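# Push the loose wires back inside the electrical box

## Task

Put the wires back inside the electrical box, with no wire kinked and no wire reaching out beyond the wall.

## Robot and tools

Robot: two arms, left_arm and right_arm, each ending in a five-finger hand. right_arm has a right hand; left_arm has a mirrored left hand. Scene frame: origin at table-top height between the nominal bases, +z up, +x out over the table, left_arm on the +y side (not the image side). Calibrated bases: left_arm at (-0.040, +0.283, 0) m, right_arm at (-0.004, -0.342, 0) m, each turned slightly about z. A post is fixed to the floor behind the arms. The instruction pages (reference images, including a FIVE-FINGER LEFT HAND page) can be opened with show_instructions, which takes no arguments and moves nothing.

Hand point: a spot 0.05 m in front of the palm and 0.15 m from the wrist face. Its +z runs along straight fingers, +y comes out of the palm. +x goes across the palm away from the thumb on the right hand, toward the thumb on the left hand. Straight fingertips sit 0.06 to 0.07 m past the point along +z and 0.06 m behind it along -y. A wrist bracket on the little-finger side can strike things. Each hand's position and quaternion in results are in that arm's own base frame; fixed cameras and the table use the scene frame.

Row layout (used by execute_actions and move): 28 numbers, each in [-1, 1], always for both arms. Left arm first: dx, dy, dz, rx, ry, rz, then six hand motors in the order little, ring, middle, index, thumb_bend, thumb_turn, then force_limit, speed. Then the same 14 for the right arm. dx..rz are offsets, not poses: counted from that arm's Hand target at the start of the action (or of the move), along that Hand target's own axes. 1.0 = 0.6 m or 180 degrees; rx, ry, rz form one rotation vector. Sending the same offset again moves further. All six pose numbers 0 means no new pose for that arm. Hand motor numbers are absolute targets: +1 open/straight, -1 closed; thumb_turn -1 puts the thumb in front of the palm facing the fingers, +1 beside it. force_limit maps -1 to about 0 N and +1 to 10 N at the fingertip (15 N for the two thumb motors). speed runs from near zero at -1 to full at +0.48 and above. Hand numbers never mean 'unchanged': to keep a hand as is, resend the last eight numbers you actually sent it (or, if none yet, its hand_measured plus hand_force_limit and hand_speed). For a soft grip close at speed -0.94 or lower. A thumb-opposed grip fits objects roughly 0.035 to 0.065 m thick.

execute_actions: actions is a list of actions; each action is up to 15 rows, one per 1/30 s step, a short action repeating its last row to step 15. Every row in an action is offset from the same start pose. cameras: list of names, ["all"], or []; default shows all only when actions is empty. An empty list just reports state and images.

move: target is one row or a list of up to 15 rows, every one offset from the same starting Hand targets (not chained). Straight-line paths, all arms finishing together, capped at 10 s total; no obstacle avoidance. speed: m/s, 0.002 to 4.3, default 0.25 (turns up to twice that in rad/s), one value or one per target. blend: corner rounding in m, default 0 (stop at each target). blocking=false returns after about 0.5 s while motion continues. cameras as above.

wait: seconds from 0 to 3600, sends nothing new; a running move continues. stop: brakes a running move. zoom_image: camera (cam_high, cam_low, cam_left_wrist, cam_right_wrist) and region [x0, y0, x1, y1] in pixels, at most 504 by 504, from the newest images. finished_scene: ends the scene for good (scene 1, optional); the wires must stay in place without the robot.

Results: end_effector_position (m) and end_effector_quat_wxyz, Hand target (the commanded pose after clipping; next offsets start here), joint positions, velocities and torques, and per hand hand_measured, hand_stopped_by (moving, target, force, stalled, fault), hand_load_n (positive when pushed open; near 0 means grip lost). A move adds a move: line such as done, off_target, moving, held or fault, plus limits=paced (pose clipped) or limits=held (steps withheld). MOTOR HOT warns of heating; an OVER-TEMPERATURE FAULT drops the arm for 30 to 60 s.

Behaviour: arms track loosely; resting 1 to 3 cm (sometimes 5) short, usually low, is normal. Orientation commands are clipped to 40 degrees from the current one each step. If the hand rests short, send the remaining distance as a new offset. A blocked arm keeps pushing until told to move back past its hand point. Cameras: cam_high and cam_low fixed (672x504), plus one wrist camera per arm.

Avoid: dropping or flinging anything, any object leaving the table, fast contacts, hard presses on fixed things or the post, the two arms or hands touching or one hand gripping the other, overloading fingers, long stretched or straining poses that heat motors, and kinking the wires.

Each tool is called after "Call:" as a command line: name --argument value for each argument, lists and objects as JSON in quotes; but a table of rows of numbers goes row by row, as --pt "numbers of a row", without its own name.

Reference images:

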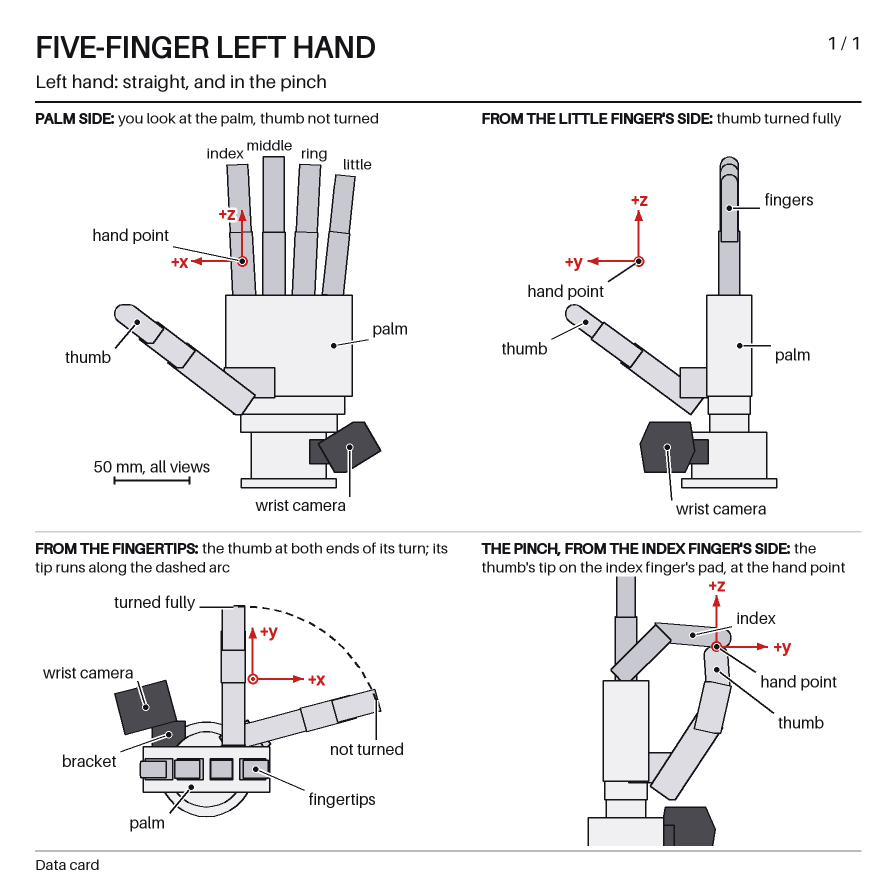

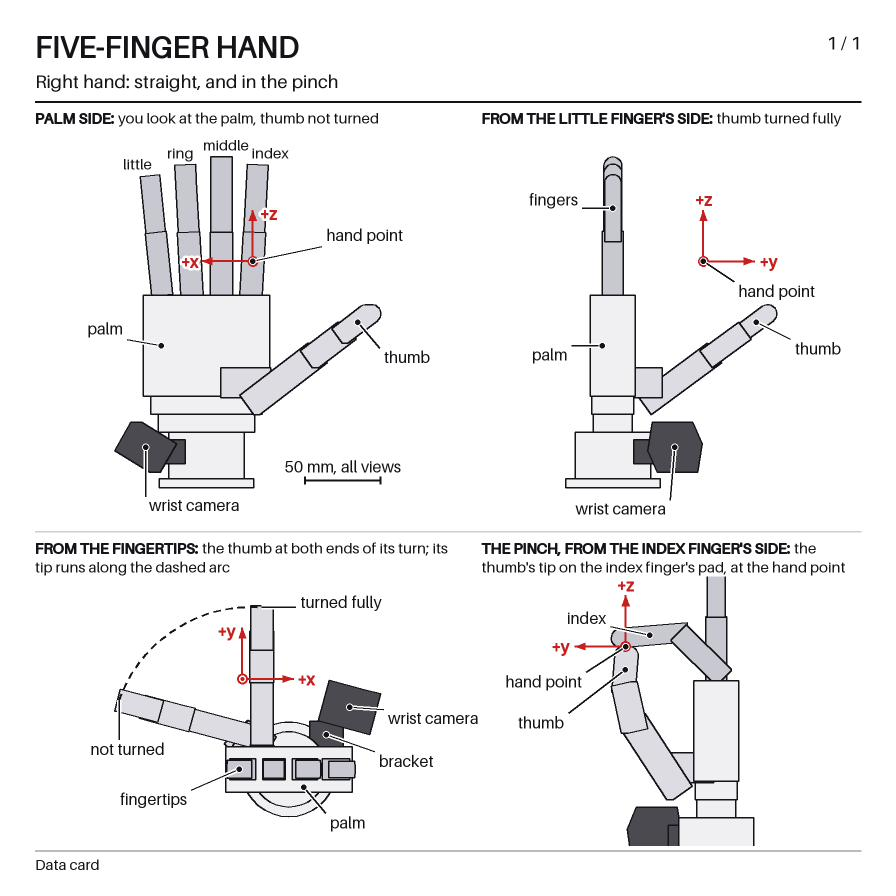

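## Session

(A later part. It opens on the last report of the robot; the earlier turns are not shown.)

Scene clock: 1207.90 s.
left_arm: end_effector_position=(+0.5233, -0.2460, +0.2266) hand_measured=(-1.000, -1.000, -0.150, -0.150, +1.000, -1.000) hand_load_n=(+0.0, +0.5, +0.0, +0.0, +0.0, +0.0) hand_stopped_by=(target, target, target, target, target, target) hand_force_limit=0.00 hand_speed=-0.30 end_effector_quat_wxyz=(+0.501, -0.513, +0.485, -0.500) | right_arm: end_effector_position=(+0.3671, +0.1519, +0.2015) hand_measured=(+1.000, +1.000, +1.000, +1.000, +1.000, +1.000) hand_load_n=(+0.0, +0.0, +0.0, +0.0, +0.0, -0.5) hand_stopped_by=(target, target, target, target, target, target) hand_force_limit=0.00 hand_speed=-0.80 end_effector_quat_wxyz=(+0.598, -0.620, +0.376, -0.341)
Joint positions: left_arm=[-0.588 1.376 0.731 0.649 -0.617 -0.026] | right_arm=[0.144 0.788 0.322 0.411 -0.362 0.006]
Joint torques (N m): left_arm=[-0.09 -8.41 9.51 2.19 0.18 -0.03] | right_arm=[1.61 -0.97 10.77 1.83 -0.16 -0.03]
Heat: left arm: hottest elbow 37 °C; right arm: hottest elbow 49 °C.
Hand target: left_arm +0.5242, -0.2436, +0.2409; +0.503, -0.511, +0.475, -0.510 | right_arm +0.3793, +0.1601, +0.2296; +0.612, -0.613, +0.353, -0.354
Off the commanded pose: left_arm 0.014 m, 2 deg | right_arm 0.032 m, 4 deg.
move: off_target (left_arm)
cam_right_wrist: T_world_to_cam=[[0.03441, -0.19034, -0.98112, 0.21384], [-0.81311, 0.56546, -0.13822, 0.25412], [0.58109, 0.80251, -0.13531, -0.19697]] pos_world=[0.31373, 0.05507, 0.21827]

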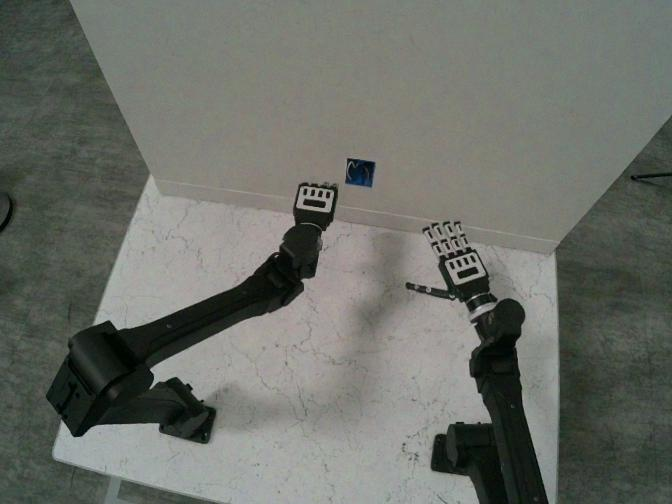

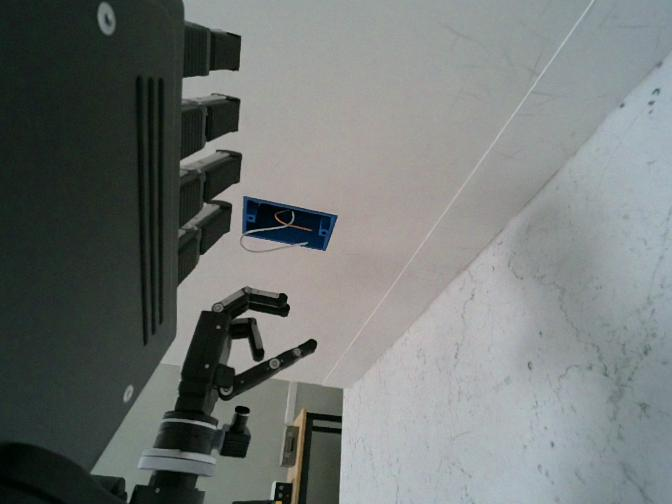

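Call:
move --target '[0.0135,-0.0153,0.09,0,0,0,-1,-1,-0.15,-0.15,1,-1,0,-0.3,0,0,0,0,0,0,1,1,1,1,1,1,0,-0.8]' --speed 0.08 --cameras '["cam_high","cam_right_wrist"]'

Call:
zoom_image --camera "cam_right_wrist" --region '[200, 180, 360, 340]'

Call:
zoom_image --camera "cam_high" --region '[315, 150, 375, 225]'

Scene clock: 1214.97 s.
left_arm: end_effector_position=(+0.5622, -0.2451, +0.2291) hand_measured=(-1.000, -1.000, -0.150, -0.150, +1.000, -1.000) hand_load_n=(+0.0, +0.0, +0.0, +0.0, +0.0, +0.0) hand_stopped_by=(target, target, target, target, target, target) hand_force_limit=0.00 hand_speed=-0.30 end_effector_quat_wxyz=(+0.500, -0.513, +0.488, -0.498) | right_arm: end_effector_position=(+0.3671, +0.1519, +0.2015) hand_measured=(+1.000, +1.000, +1.000, +1.000, +1.000, +1.000) hand_load_n=(+0.0, +0.0, +0.0, -0.5, +0.0, -0.5) hand_stopped_by=(target, target, target, target, target, target) hand_force_limit=0.00 hand_speed=-0.80 end_effector_quat_wxyz=(+0.598, -0.620, +0.376, -0.341)
Joint positions: left_arm=[-0.534 1.452 0.822 0.626 -0.561 -0.026] | right_arm=[0.144 0.788 0.322 0.411 -0.362 0.006]
Joint torques (N m): left_arm=[0.09 -7.53 13.87 1.5 0.18 -0.05] | right_arm=[1.73 -1.03 10.74 1.83 -0.15 -0.03]
Heat: left arm: hottest elbow 37 °C; right arm: hottest elbow 49 °C.
Hand target: left_arm +0.5781, -0.2497, +0.2516; +0.503, -0.511, +0.475, -0.510 | right_arm +0.3793, +0.1601, +0.2296; +0.612, -0.613, +0.353, -0.354
Off the commanded pose: left_arm 0.028 m, 2 deg | right_arm 0.032 m, 4 deg.
move: off_target (left_arm)
cam_right_wrist: T_world_to_cam=[[0.03441, -0.19034, -0.98112, 0.21384], [-0.81311, 0.56546, -0.13822, 0.25412], [0.58109, 0.80251, -0.13531, -0.19697]] pos_world=[0.31373, 0.05507, 0.21827]

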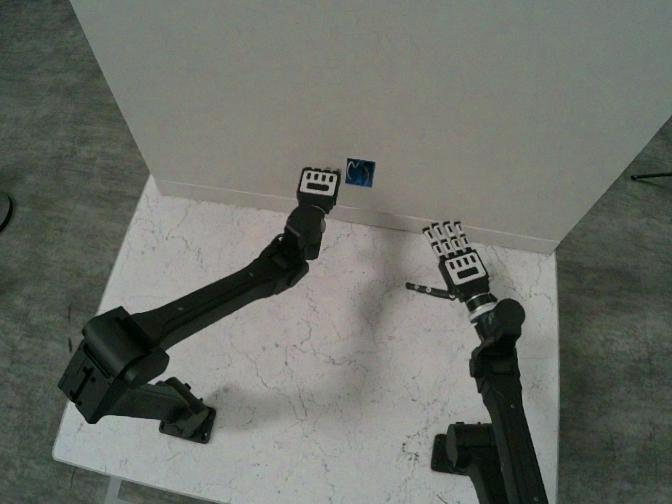

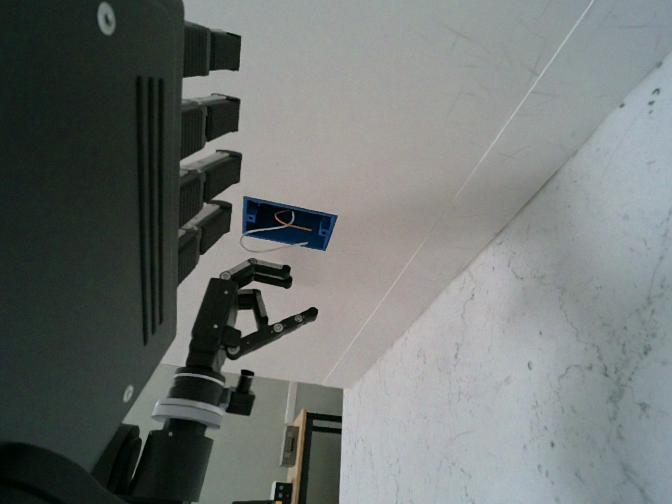

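Scaled by 3.150 from the camera's image (finer frame: 960x720).

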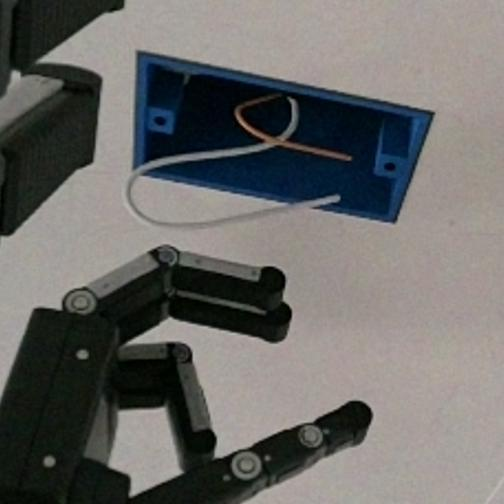

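Scaled by 6.720 from the camera's image (finer frame: 960x720).

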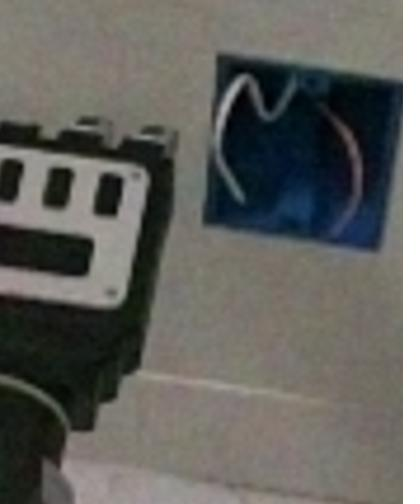

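Call:
move --pt "0.004 0.0 0.03 0 0 0 -1 -1 -0.15 -0.15 1 -1 0 -0.3 0 0 0 0 0 0 1 1 1 1 1 1 0 -0.8" --pt "0.042 0.0 0.03 0 0 0 -1 -1 -0.15 -0.15 1 -1 0 -0.3 0 0 0 0 0 0 1 1 1 1 1 1 0 -0.8" --speed 0.05 --cameras '["cam_high","cam_right_wrist"]'

Call:
zoom_image --camera "cam_right_wrist" --region '[200, 180, 360, 340]'

Call:
zoom_image --camera "cam_high" --region '[315, 150, 375, 225]'

Scene clock: 1220.50 s.
left_arm: end_effector_position=(+0.5848, -0.2616, +0.2314) hand_measured=(-1.000, -1.000, -0.150, -0.150, +1.000, -1.000) hand_load_n=(+0.0, +0.0, +0.0, -0.5, +0.0, +0.0) hand_stopped_by=(target, target, target, target, target, target) hand_force_limit=0.00 hand_speed=-0.30 end_effector_quat_wxyz=(+0.502, -0.515, +0.485, -0.497) | right_arm: end_effector_position=(+0.3671, +0.1519, +0.2015) hand_measured=(+1.000, +1.000, +1.000, +1.000, +1.000, +1.000) hand_load_n=(+0.0, -0.5, +0.0, +0.5, +0.0, -0.5) hand_stopped_by=(target, target, target, target, target, target) hand_force_limit=0.00 hand_speed=-0.80 end_effector_quat_wxyz=(+0.598, -0.620, +0.376, -0.341)
Joint positions: left_arm=[-0.544 1.518 0.902 0.614 -0.58 -0.026] | right_arm=[0.144 0.788 0.322 0.411 -0.362 0.006]
Joint torques (N m): left_arm=[-1.49 -8.59 14.05 1.52 -0.04 -0.06] | right_arm=[1.67 -1.08 10.77 1.84 -0.15 -0.04]
Heat: left arm: hottest elbow 37 °C; right arm: hottest elbow 49 °C.
Hand target: left_arm +0.5969, -0.2743, +0.2536; +0.503, -0.511, +0.474, -0.510 | right_arm +0.3793, +0.1601, +0.2296; +0.612, -0.613, +0.353, -0.354
Off the commanded pose: left_arm 0.028 m, 2 deg | right_arm 0.032 m, 4 deg.
move: off_target (left_arm)
cam_right_wrist: T_world_to_cam=[[0.03441, -0.19034, -0.98112, 0.21384], [-0.81311, 0.56546, -0.13822, 0.25412], [0.58109, 0.80251, -0.13531, -0.19697]] pos_world=[0.31373, 0.05507, 0.21827]

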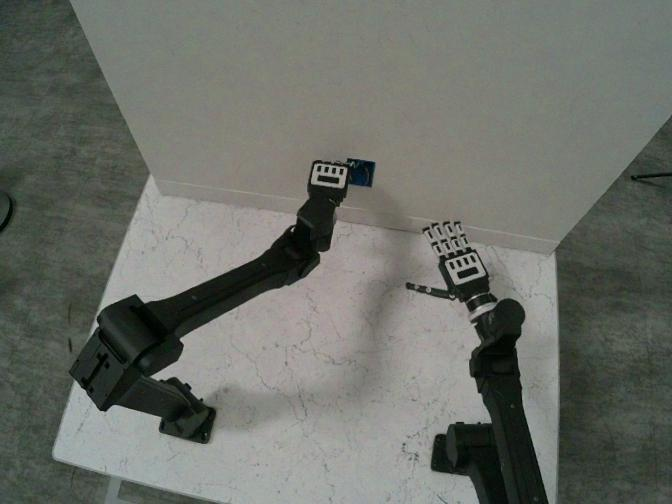

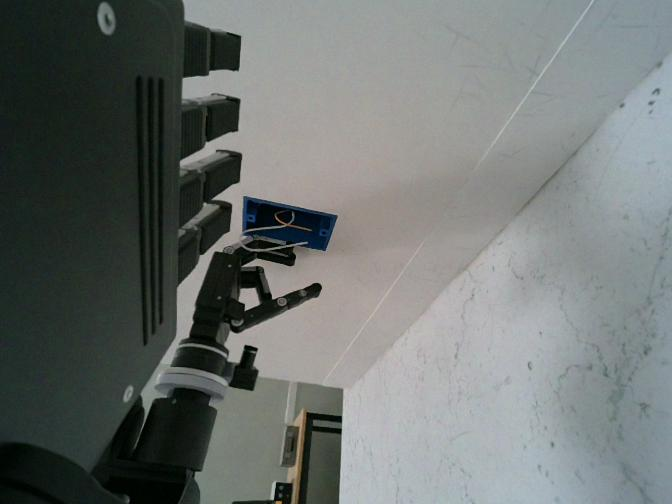

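Scaled by 3.150 from the camera's image (finer frame: 960x720).

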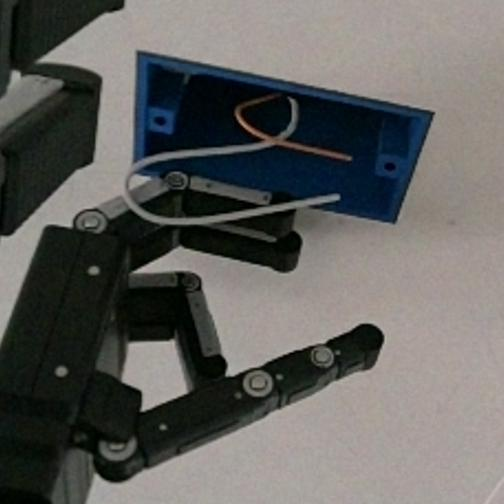

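Scaled by 6.720 from the camera's image (finer frame: 960x720).

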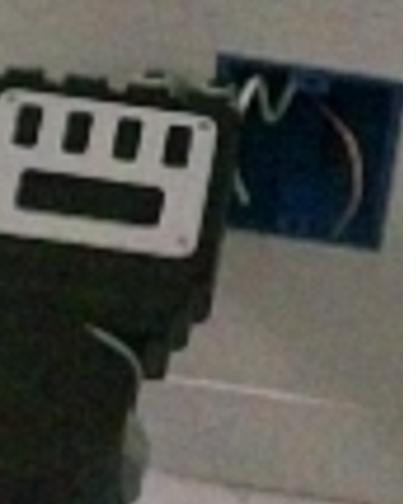

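Call:
move --target '[0.022,0.0,-0.002,0,0,0,-1,-1,-0.15,-0.15,1,-1,0,-0.3,0,0,0,0,0,0,1,1,1,1,1,1,0,-0.8]' --speed 0.05 --cameras '["cam_high","cam_right_wrist"]'

Call:
zoom_image --camera "cam_right_wrist" --region '[200, 180, 360, 340]'

Call:
zoom_image --camera "cam_high" --region '[315, 150, 375, 225]'

Scene clock: 1225.13 s.
left_arm: end_effector_position=(+0.5846, -0.2725, +0.2312) hand_measured=(-1.000, -1.000, -0.150, -0.150, +1.000, -1.000) hand_load_n=(+0.0, +0.0, +0.0, +0.0, +0.0, +0.0) hand_stopped_by=(target, target, target, target, target, target) hand_force_limit=0.00 hand_speed=-0.30 end_effector_quat_wxyz=(+0.503, -0.516, +0.485, -0.495) | right_arm: end_effector_position=(+0.3671, +0.1519, +0.2015) hand_measured=(+1.000, +1.000, +1.000, +1.000, +1.000, +1.000) hand_load_n=(+0.0, +0.0, +0.0, +0.0, +0.0, -0.5) hand_stopped_by=(target, target, target, target, target, target) hand_force_limit=0.00 hand_speed=-0.80 end_effector_quat_wxyz=(+0.598, -0.620, +0.376, -0.341)
Joint positions: left_arm=[-0.566 1.532 0.919 0.61 -0.606 -0.026] | right_arm=[0.144 0.788 0.322 0.411 -0.362 0.006]
Joint torques (N m): left_arm=[-1.55 -8.7 14.17 1.55 -0.03 -0.04] | right_arm=[1.55 -1.08 10.71 1.83 -0.16 -0.04]
Heat: left arm: hottest elbow 37 °C; right arm: hottest elbow 49 °C.
Hand target: left_arm +0.5960, -0.2876, +0.2540; +0.503, -0.511, +0.475, -0.510 | right_arm +0.3793, +0.1601, +0.2296; +0.612, -0.613, +0.353, -0.354
Off the commanded pose: left_arm 0.030 m, 2 deg | right_arm 0.032 m, 4 deg.
move: off_target (left_arm)
cam_right_wrist: T_world_to_cam=[[0.03441, -0.19034, -0.98112, 0.21384], [-0.81311, 0.56546, -0.13822, 0.25412], [0.58109, 0.80251, -0.13531, -0.19697]] pos_world=[0.31373, 0.05507, 0.21827]

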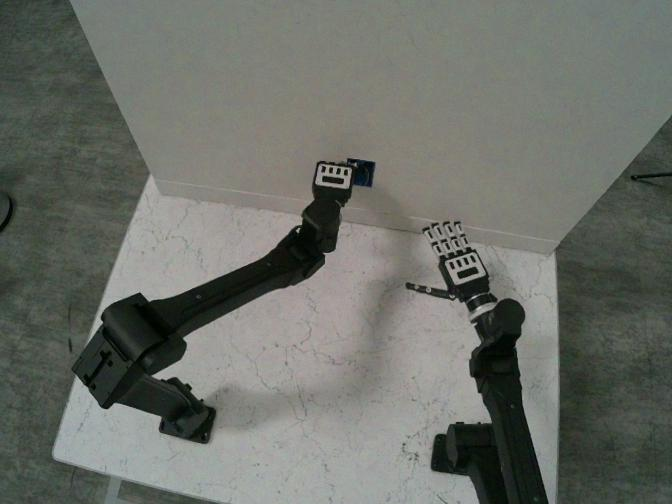

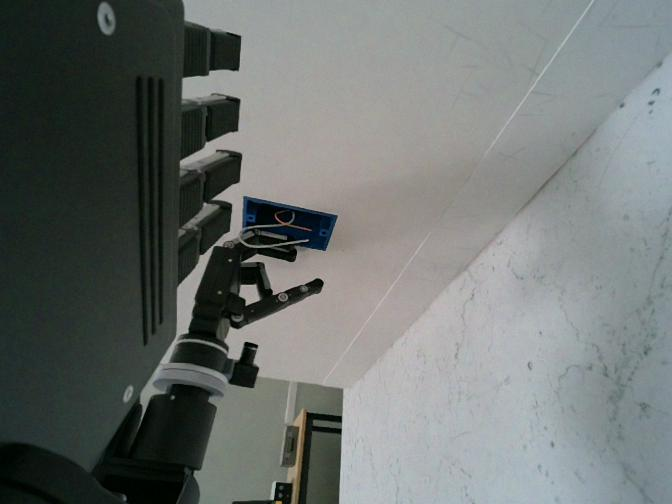

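Scaled by 3.150 from the camera's image (finer frame: 960x720).

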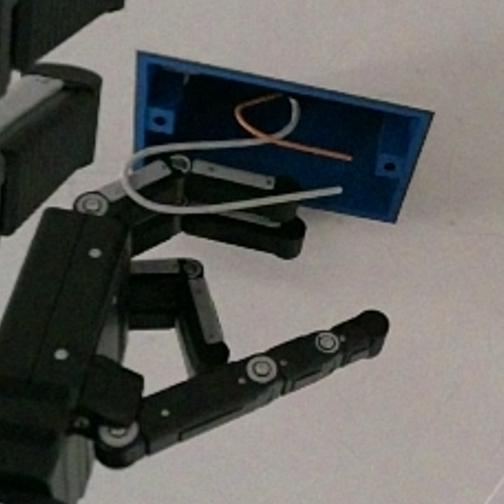

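Scaled by 6.720 from the camera's image (finer frame: 960x720).

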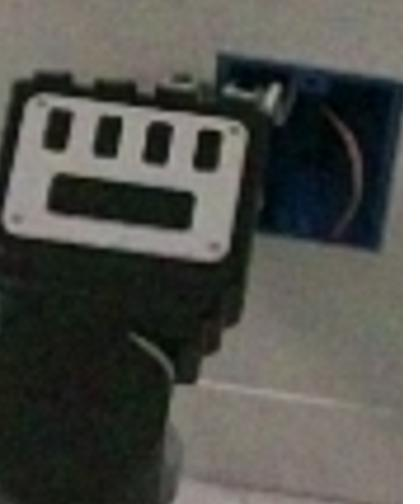

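Call:
move --pt "0.011 0.0 -0.001 0 0 0 -1 -1 -0.15 -0.15 1 -1 0 -0.3 0 0 0 0 0 0 1 1 1 1 1 1 0 -0.8" --pt "-0.03 0.0 -0.02 0 0 0 -1 -1 -0.15 -0.15 1 -1 0 -0.3 0 0 0 0 0 0 1 1 1 1 1 1 0 -0.8" --pt "-0.03 0.0 -0.15 0 0 0 -1 -1 -0.15 -0.15 1 -1 0 -0.3 0 0 0 0 0 0 1 1 1 1 1 1 0 -0.8" --speed 0.06 --cameras '["cam_high","cam_right_wrist"]'

Call:
zoom_image --camera "cam_right_wrist" --region '[200, 180, 360, 340]'

Call:
zoom_image --camera "cam_high" --region '[325, 150, 375, 225]'

Scene clock: 1232.83 s.
left_arm: end_effector_position=(+0.5074, -0.2698, +0.2336) hand_measured=(-1.000, -1.000, -0.150, -0.150, +1.000, -1.000) hand_load_n=(+0.5, +0.0, -0.5, +0.0, +0.0, +0.0) hand_stopped_by=(target, target, target, target, target, target) hand_force_limit=0.00 hand_speed=-0.30 end_effector_quat_wxyz=(+0.501, -0.515, +0.488, -0.496) | right_arm: end_effector_position=(+0.3671, +0.1519, +0.2015) hand_measured=(+1.000, +1.000, +1.000, +1.000, +1.000, +1.000) hand_load_n=(+0.0, +0.0, +0.0, +0.0, +0.0, +0.0) hand_stopped_by=(target, target, target, target, target, target) hand_force_limit=0.00 hand_speed=-0.80 end_effector_quat_wxyz=(+0.598, -0.620, +0.376, -0.341)
Joint positions: left_arm=[-0.662 1.363 0.749 0.607 -0.695 -0.026] | right_arm=[0.144 0.788 0.322 0.411 -0.362 0.006]
Joint torques (N m): left_arm=[-1.2 -8.41 9.66 2.65 -0.18 0] | right_arm=[1.61 -1.03 10.71 1.83 -0.16 -0.04]
Heat: left arm: hottest elbow 37 °C; right arm: hottest elbow 49 °C.
Hand target: left_arm +0.5056, -0.2723, +0.2507; +0.503, -0.511, +0.475, -0.510 | right_arm +0.3793, +0.1601, +0.2296; +0.612, -0.613, +0.353, -0.354
Off the commanded pose: left_arm 0.017 m, 2 deg | right_arm 0.032 m, 4 deg.
move: off_target (left_arm)
cam_right_wrist: T_world_to_cam=[[0.03441, -0.19034, -0.98112, 0.21384], [-0.81311, 0.56546, -0.13822, 0.25412], [0.58109, 0.80251, -0.13531, -0.19697]] pos_world=[0.31373, 0.05507, 0.21827]

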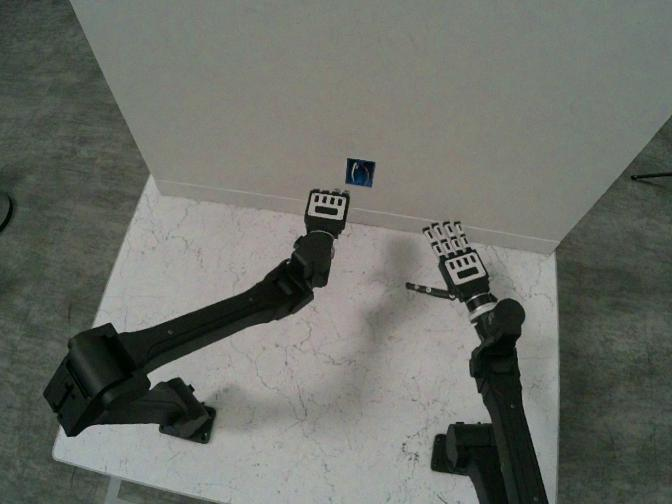

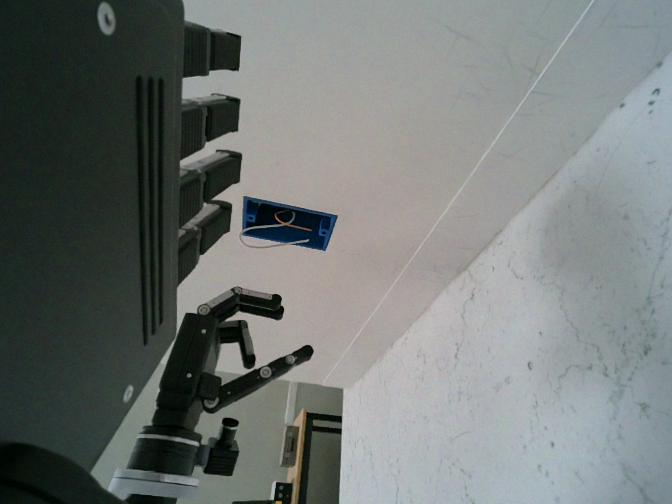

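Scaled by 3.150 from the camera's image (finer frame: 960x720).

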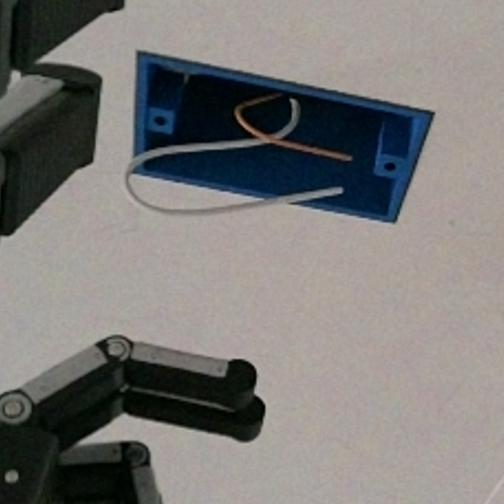

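Scaled by 6.720 from the camera's image (finer frame: 960x720).

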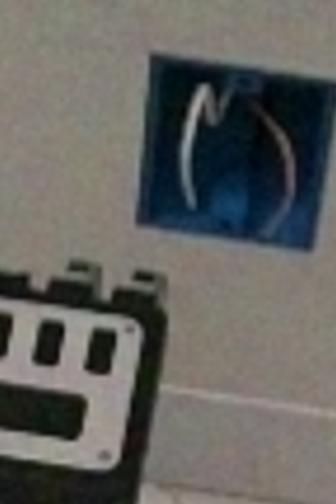

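Call:
move --pt "0.052 0.004 0.017 0 0 0 -1 -1 -0.15 -1 1 -1 0 -0.3 0 0 0 0 0 0 1 1 1 1 1 1 0 -0.8" --pt "0.0527 0.006 0.07 0 0 0 -1 -1 -0.15 -1 1 -1 0 -0.3 0 0 0 0 0 0 1 1 1 1 1 1 0 -0.8" --speed 0.08 --cameras '["cam_high","cam_right_wrist"]'

Call:
zoom_image --camera "cam_right_wrist" --region '[200, 180, 360, 340]'

Call:
zoom_image --camera "cam_high" --region '[325, 150, 375, 225]'

Scene clock: 1248.93 s.
left_arm: end_effector_position=(+0.5330, -0.2941, +0.2221) hand_measured=(-1.000, -1.000, -0.150, -1.000, +1.000, -1.000) hand_load_n=(+0.0, +0.0, +0.0, +0.0, +0.0, +0.0) hand_stopped_by=(target, target, target, target, target, target) hand_force_limit=0.00 hand_speed=-0.30 end_effector_quat_wxyz=(+0.500, -0.515, +0.495, -0.490) | right_arm: end_effector_position=(+0.3671, +0.1519, +0.2015) hand_measured=(+1.000, +1.000, +1.000, +1.000, +1.000, +1.000) hand_load_n=(-0.5, +0.0, +0.0, +0.0, +0.0, -0.5) hand_stopped_by=(target, target, target, target, target, target) hand_force_limit=0.00 hand_speed=-0.80 end_effector_quat_wxyz=(+0.598, -0.620, +0.376, -0.341)
Joint positions: left_arm=[-0.668 1.469 0.834 0.611 -0.698 -0.026] | right_arm=[0.144 0.788 0.322 0.411 -0.362 0.006]
Joint torques (N m): left_arm=[-0.15 -7.88 13.7 2.54 0.16 0.01] | right_arm=[1.61 -1.03 10.73 1.83 -0.15 -0.04]
Heat: left arm: hottest elbow 37 °C; right arm: hottest elbow 49 °C.
Hand target: left_arm +0.5486, -0.3028, +0.2496; +0.503, -0.511, +0.475, -0.510 | right_arm +0.3793, +0.1601, +0.2296; +0.612, -0.613, +0.353, -0.354
Off the commanded pose: left_arm 0.033 m, 3 deg | right_arm 0.032 m, 4 deg.
move: off_target (left_arm)
cam_right_wrist: T_world_to_cam=[[0.03441, -0.19034, -0.98112, 0.21384], [-0.81311, 0.56546, -0.13822, 0.25412], [0.58109, 0.80251, -0.13531, -0.19697]] pos_world=[0.31373, 0.05507, 0.21827]

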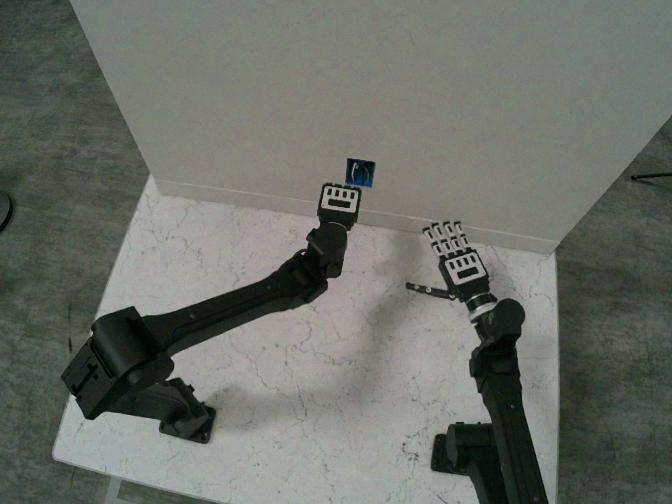

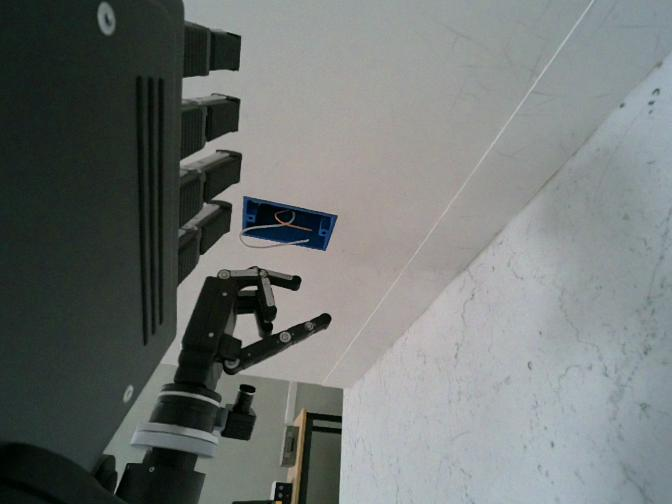

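Scaled by 3.150 from the camera's image (finer frame: 960x720).

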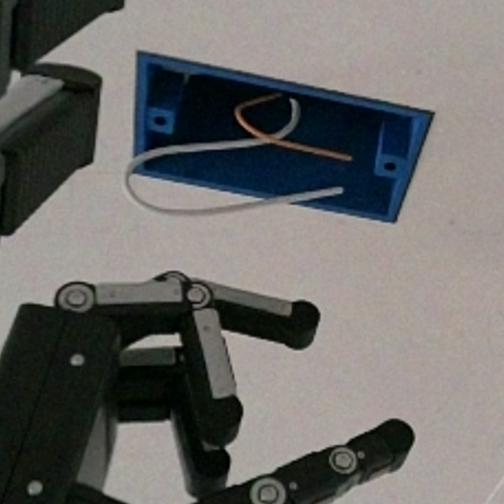

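Scaled by 6.720 from the camera's image (finer frame: 960x720).

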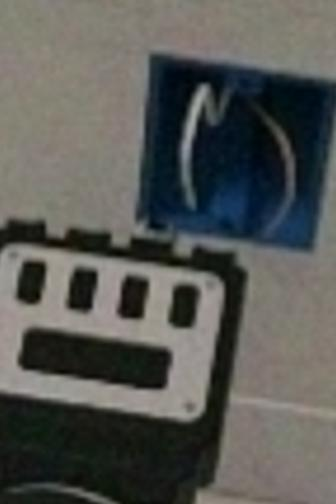

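Call:
move --target '[0.004,0.0,0.045,0,0,0,-1,-1,-0.15,-1,1,-1,0,-0.3,0,0,0,0,0,0,1,1,1,1,1,1,0,-0.8]' --speed 0.05 --cameras '["cam_high","cam_right_wrist"]'

Call:
zoom_image --camera "cam_right_wrist" --region '[200, 180, 360, 340]'

Call:
zoom_image --camera "cam_high" --region '[325, 150, 375, 225]'

Scene clock: 1256.97 s.
left_arm: end_effector_position=(+0.5587, -0.2978, +0.2248) hand_measured=(-1.000, -1.000, -0.150, -1.000, +1.000, -1.000) hand_load_n=(+0.0, +0.0, +0.0, +0.0, +0.0, +0.0) hand_stopped_by=(target, target, target, target, target, target) hand_force_limit=0.00 hand_speed=-0.30 end_effector_quat_wxyz=(+0.499, -0.514, +0.492, -0.494) | right_arm: end_effector_position=(+0.3671, +0.1519, +0.2015) hand_measured=(+1.000, +1.000, +1.000, +1.000, +1.000, +1.000) hand_load_n=(+0.0, +0.0, +0.0, +0.0, +0.0, -0.5) hand_stopped_by=(target, target, target, target, target, target) hand_force_limit=0.00 hand_speed=-0.80 end_effector_quat_wxyz=(+0.598, -0.620, +0.376, -0.341)
Joint positions: left_arm=[-0.639 1.521 0.894 0.611 -0.665 -0.026] | right_arm=[0.144 0.788 0.322 0.411 -0.362 0.006]
Joint torques (N m): left_arm=[0.03 -8.53 13.93 2.11 0.17 -0.01] | right_arm=[1.61 -1.14 10.74 1.81 -0.15 -0.04]
Heat: left arm: hottest elbow 38 °C; right arm: hottest elbow 49 °C.
Hand target: left_arm +0.5756, -0.3043, +0.2505; +0.503, -0.511, +0.475, -0.510 | right_arm +0.3793, +0.1601, +0.2296; +0.612, -0.613, +0.353, -0.354
Off the commanded pose: left_arm 0.031 m, 3 deg | right_arm 0.032 m, 4 deg.
move: off_target (left_arm)
cam_right_wrist: T_world_to_cam=[[0.03441, -0.19034, -0.98112, 0.21384], [-0.81311, 0.56546, -0.13822, 0.25412], [0.58109, 0.80251, -0.13531, -0.19697]] pos_world=[0.31373, 0.05507, 0.21827]

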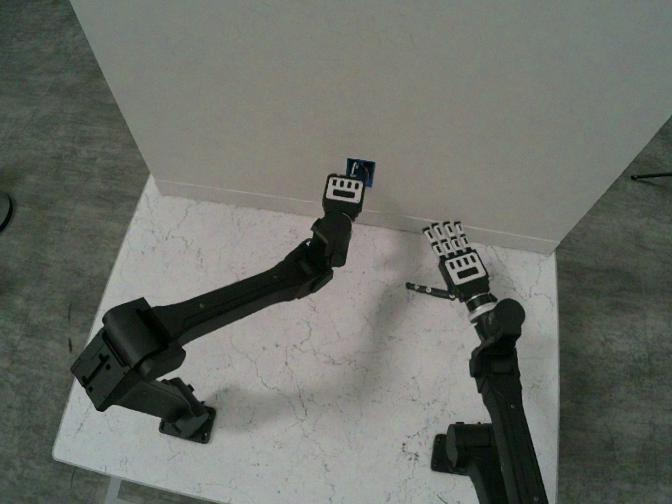

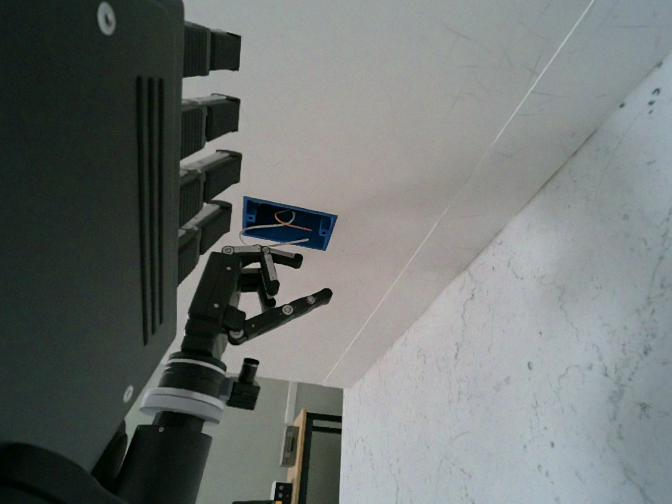

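Scaled by 3.150 from the camera's image (finer frame: 960x720).

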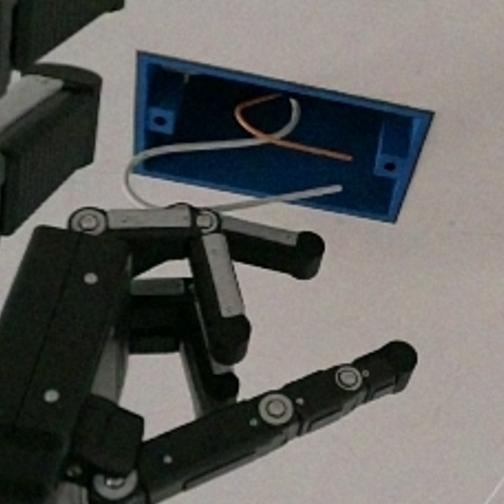

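Scaled by 6.720 from the camera's image (finer frame: 960x720).

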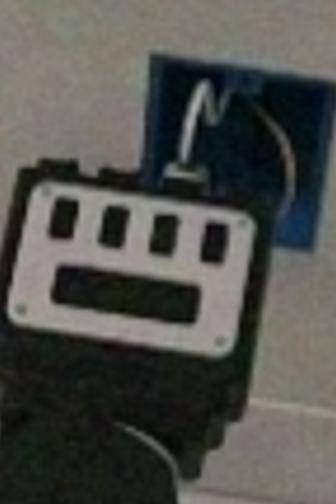

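Call:
move --target '[-0.002,0.002,0.035,0,0,0,-1,-1,-0.15,-1,1,-1,0,-0.3,0,0,0,0,0,0,1,1,1,1,1,1,0,-0.8]' --speed 0.04 --cameras '["cam_high","cam_right_wrist"]'

Call:
zoom_image --camera "cam_right_wrist" --region '[200, 180, 360, 340]'

Call:
zoom_image --camera "cam_high" --region '[325, 150, 375, 225]'

Scene clock: 1261.87 s.
left_arm: end_effector_position=(+0.5714, -0.3001, +0.2168) hand_measured=(-1.000, -1.000, -0.150, -1.000, +1.000, -1.000) hand_load_n=(+0.0, +0.0, -1.0, +0.0, +0.0, +0.0) hand_stopped_by=(target, target, target, target, target, target) hand_force_limit=0.00 hand_speed=-0.30 end_effector_quat_wxyz=(+0.496, -0.512, +0.499, -0.493) | right_arm: end_effector_position=(+0.3671, +0.1519, +0.2015) hand_measured=(+1.000, +1.000, +1.000, +1.000, +1.000, +1.000) hand_load_n=(+0.0, -0.5, +0.0, +0.0, +0.0, -0.5) hand_stopped_by=(target, target, target, target, target, target) hand_force_limit=0.00 hand_speed=-0.80 end_effector_quat_wxyz=(+0.598, -0.620, +0.376, -0.341)
Joint positions: left_arm=[-0.622 1.556 0.919 0.611 -0.638 -0.026] | right_arm=[0.144 0.788 0.322 0.411 -0.362 0.006]
Joint torques (N m): left_arm=[1.2 -9 15.28 1.88 0.22 -0.02] | right_arm=[1.61 -1.08 10.74 1.83 -0.15 -0.03]
Heat: left arm: hottest elbow 38 °C; right arm: hottest elbow 49 °C.
Hand target: left_arm +0.5966, -0.3025, +0.2498; +0.503, -0.511, +0.475, -0.510 | right_arm +0.3793, +0.1601, +0.2296; +0.612, -0.613, +0.353, -0.354
Off the commanded pose: left_arm 0.042 m, 3 deg | right_arm 0.032 m, 4 deg.
move: off_target (left_arm)
cam_right_wrist: T_world_to_cam=[[0.03441, -0.19034, -0.98112, 0.21384], [-0.81311, 0.56546, -0.13822, 0.25412], [0.58109, 0.80251, -0.13531, -0.19697]] pos_world=[0.31373, 0.05507, 0.21827]

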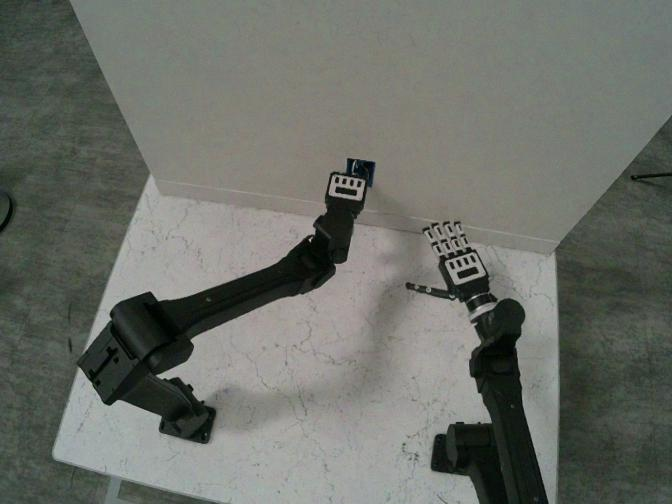

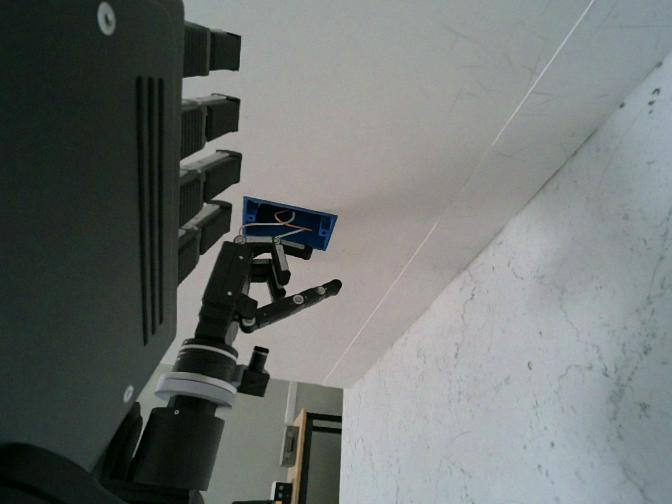

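Scaled by 3.150 from the camera's image (finer frame: 960x720).

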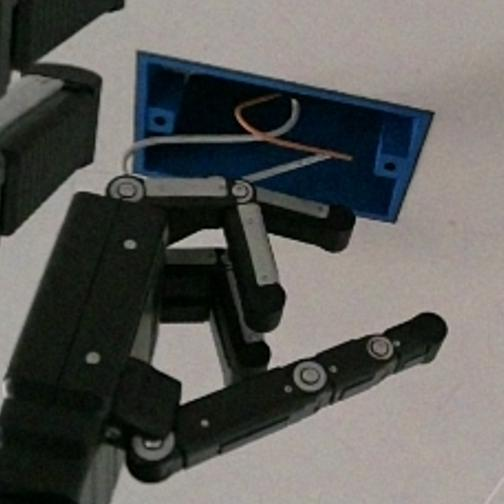

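Scaled by 6.720 from the camera's image (finer frame: 960x720).

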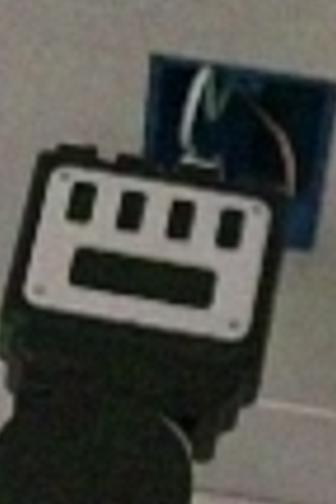

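Call:
move --pt "0.0 0.0 -0.1333 0 0 0 -1 -1 -0.15 -1 1 -1 0 -0.3 0 0 0 0 0 0 1 1 1 1 1 1 0 -0.8" --pt "0.0 0.0 -0.2667 0 0 0 -1 -1 -0.15 -1 1 -1 0 -0.3 0 0 0 0 0 0 1 1 1 1 1 1 0 -0.8" --speed '[0.06,0.12]' --blend '[0.02,0]' --cameras '["cam_high","cam_right_wrist"]'

Call:
zoom_image --camera "cam_right_wrist" --region '[200, 180, 360, 340]'

Call:
zoom_image --camera "cam_high" --region '[325, 150, 375, 225]'

Scene clock: 1278.27 s.
left_arm: end_effector_position=(+0.4385, -0.3062, +0.2315) hand_measured=(-1.000, -1.000, -0.150, -1.000, +1.000, -1.000) hand_load_n=(+0.0, +0.0, +0.0, +0.0, +0.0, +0.0) hand_stopped_by=(target, target, target, target, target, target) hand_force_limit=0.00 hand_speed=-0.30 end_effector_quat_wxyz=(+0.502, -0.513, +0.485, -0.499) | right_arm: end_effector_position=(+0.3671, +0.1519, +0.2015) hand_measured=(+1.000, +1.000, +1.000, +1.000, +1.000, +1.000) hand_load_n=(+0.0, -0.5, +0.0, +0.0, +0.0, -0.5) hand_stopped_by=(target, target, target, target, target, target) hand_force_limit=0.00 hand_speed=-0.80 end_effector_quat_wxyz=(+0.598, -0.620, +0.376, -0.341)
Joint positions: left_arm=[-0.854 1.302 0.678 0.628 -0.886 -0.022] | right_arm=[0.144 0.788 0.322 0.411 -0.362 0.006]
Joint torques (N m): left_arm=[-1.14 -7.3 9.48 2.54 -0.16 0.08] | right_arm=[1.61 -1.14 10.73 1.85 -0.16 -0.04]
Heat: left arm: hottest elbow 37 °C; right arm: hottest elbow 49 °C.
Hand target: left_arm +0.4367, -0.3073, +0.2456; +0.503, -0.511, +0.474, -0.510 | right_arm +0.3793, +0.1601, +0.2296; +0.612, -0.613, +0.353, -0.354
Off the commanded pose: left_arm 0.014 m, 2 deg | right_arm 0.032 m, 4 deg.
move: off_target (left_arm)
cam_right_wrist: T_world_to_cam=[[0.03441, -0.19034, -0.98112, 0.21384], [-0.81311, 0.56546, -0.13822, 0.25412], [0.58109, 0.80251, -0.13531, -0.19697]] pos_world=[0.31373, 0.05507, 0.21827]

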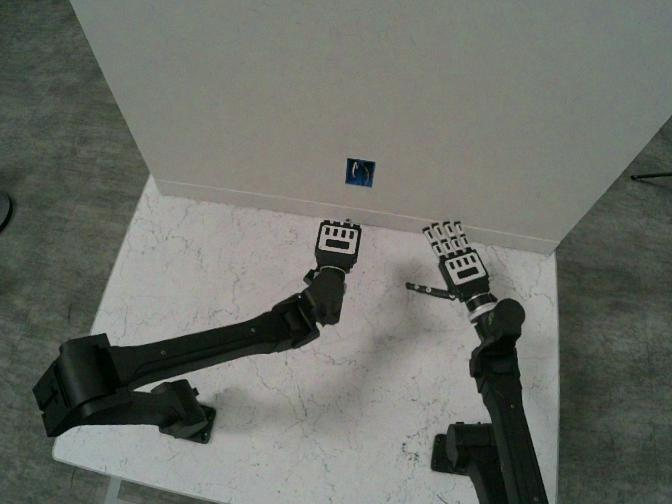

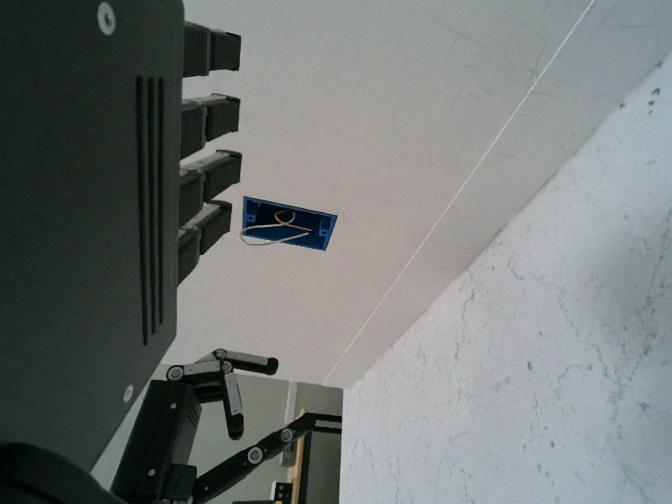

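Scaled by 3.150 from the camera's image (finer frame: 960x720).

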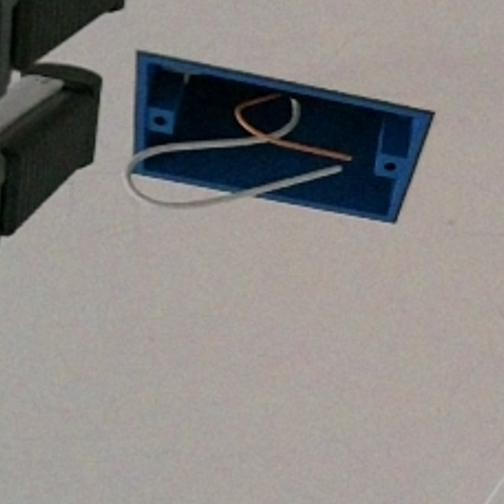

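Scaled by 6.720 from the camera's image (finer frame: 960x720).

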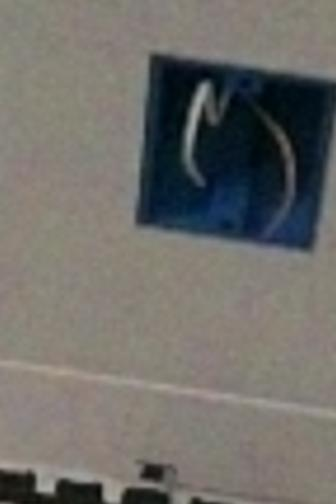

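Call:
move --target '[-0.0007,0.0375,0.105,0,0,0,-1,-1,1,-1,1,-1,0,-0.3,0,0,0,0,0,0,1,1,1,1,1,1,0,-0.8]' --speed 0.08 --cameras '["cam_high","cam_right_wrist"]'

Call:
zoom_image --camera "cam_right_wrist" --region '[200, 180, 360, 340]'

Call:
zoom_image --camera "cam_high" --region '[325, 150, 375, 225]'

Scene clock: 1288.73 s.
left_arm: end_effector_position=(+0.4845, -0.2965, +0.1991) hand_measured=(-1.000, -1.000, +1.000, -1.000, +1.000, -1.000) hand_load_n=(+0.0, +0.0, +0.0, +0.0, +0.0, +0.0) hand_stopped_by=(target, target, target, target, target, target) hand_force_limit=0.00 hand_speed=-0.30 end_effector_quat_wxyz=(+0.501, -0.512, +0.495, -0.491) | right_arm: end_effector_position=(+0.3671, +0.1519, +0.2015) hand_measured=(+1.000, +1.000, +1.000, +1.000, +1.000, +1.000) hand_load_n=(+0.0, +0.0, +0.0, -0.5, +0.0, +0.0) hand_stopped_by=(target, target, target, target, target, target) hand_force_limit=0.00 hand_speed=-0.80 end_effector_quat_wxyz=(+0.598, -0.620, +0.376, -0.341)
Joint positions: left_arm=[-0.749 1.428 0.71 0.695 -0.776 -0.022] | right_arm=[0.144 0.788 0.322 0.411 -0.362 0.006]
Joint torques (N m): left_arm=[0.03 -6.71 12.98 2.61 0.16 0] | right_arm=[1.55 -1.08 10.74 1.81 -0.15 -0.03]
Heat: left arm: hottest elbow 36 °C; right arm: hottest elbow 49 °C.
Hand target: left_arm +0.5002, -0.3061, +0.2246; +0.503, -0.511, +0.475, -0.510 | right_arm +0.3793, +0.1601, +0.2296; +0.612, -0.613, +0.353, -0.354
Off the commanded pose: left_arm 0.032 m, 3 deg | right_arm 0.032 m, 4 deg.
move: off_target (left_arm)
cam_right_wrist: T_world_to_cam=[[0.03441, -0.19034, -0.98112, 0.21384], [-0.81311, 0.56546, -0.13822, 0.25412], [0.58109, 0.80251, -0.13531, -0.19697]] pos_world=[0.31373, 0.05507, 0.21827]

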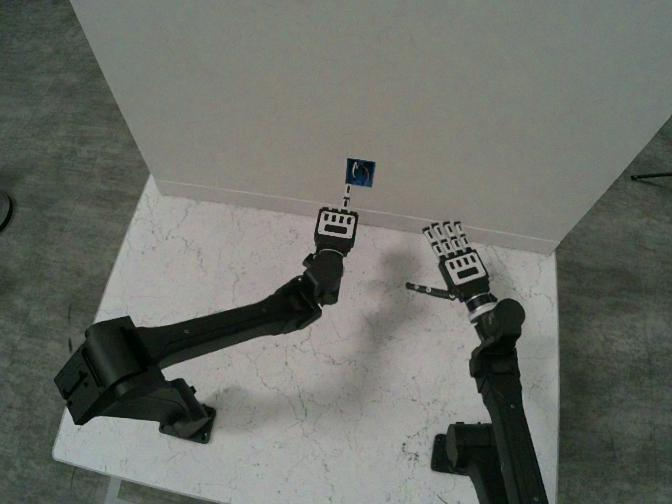

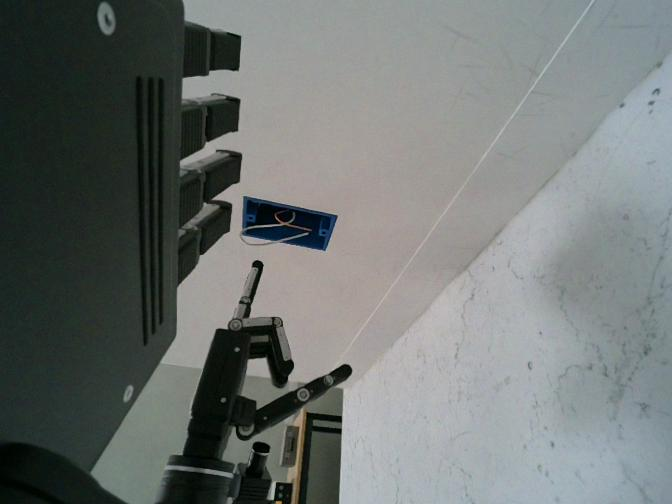

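Scaled by 3.150 from the camera's image (finer frame: 960x720).

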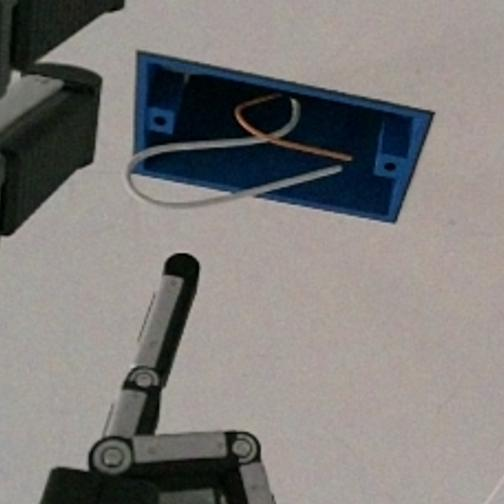

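Scaled by 6.720 from the camera's image (finer frame: 960x720).

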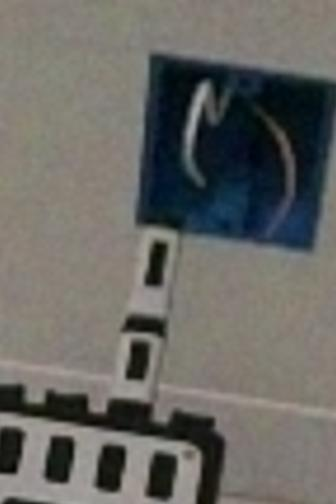

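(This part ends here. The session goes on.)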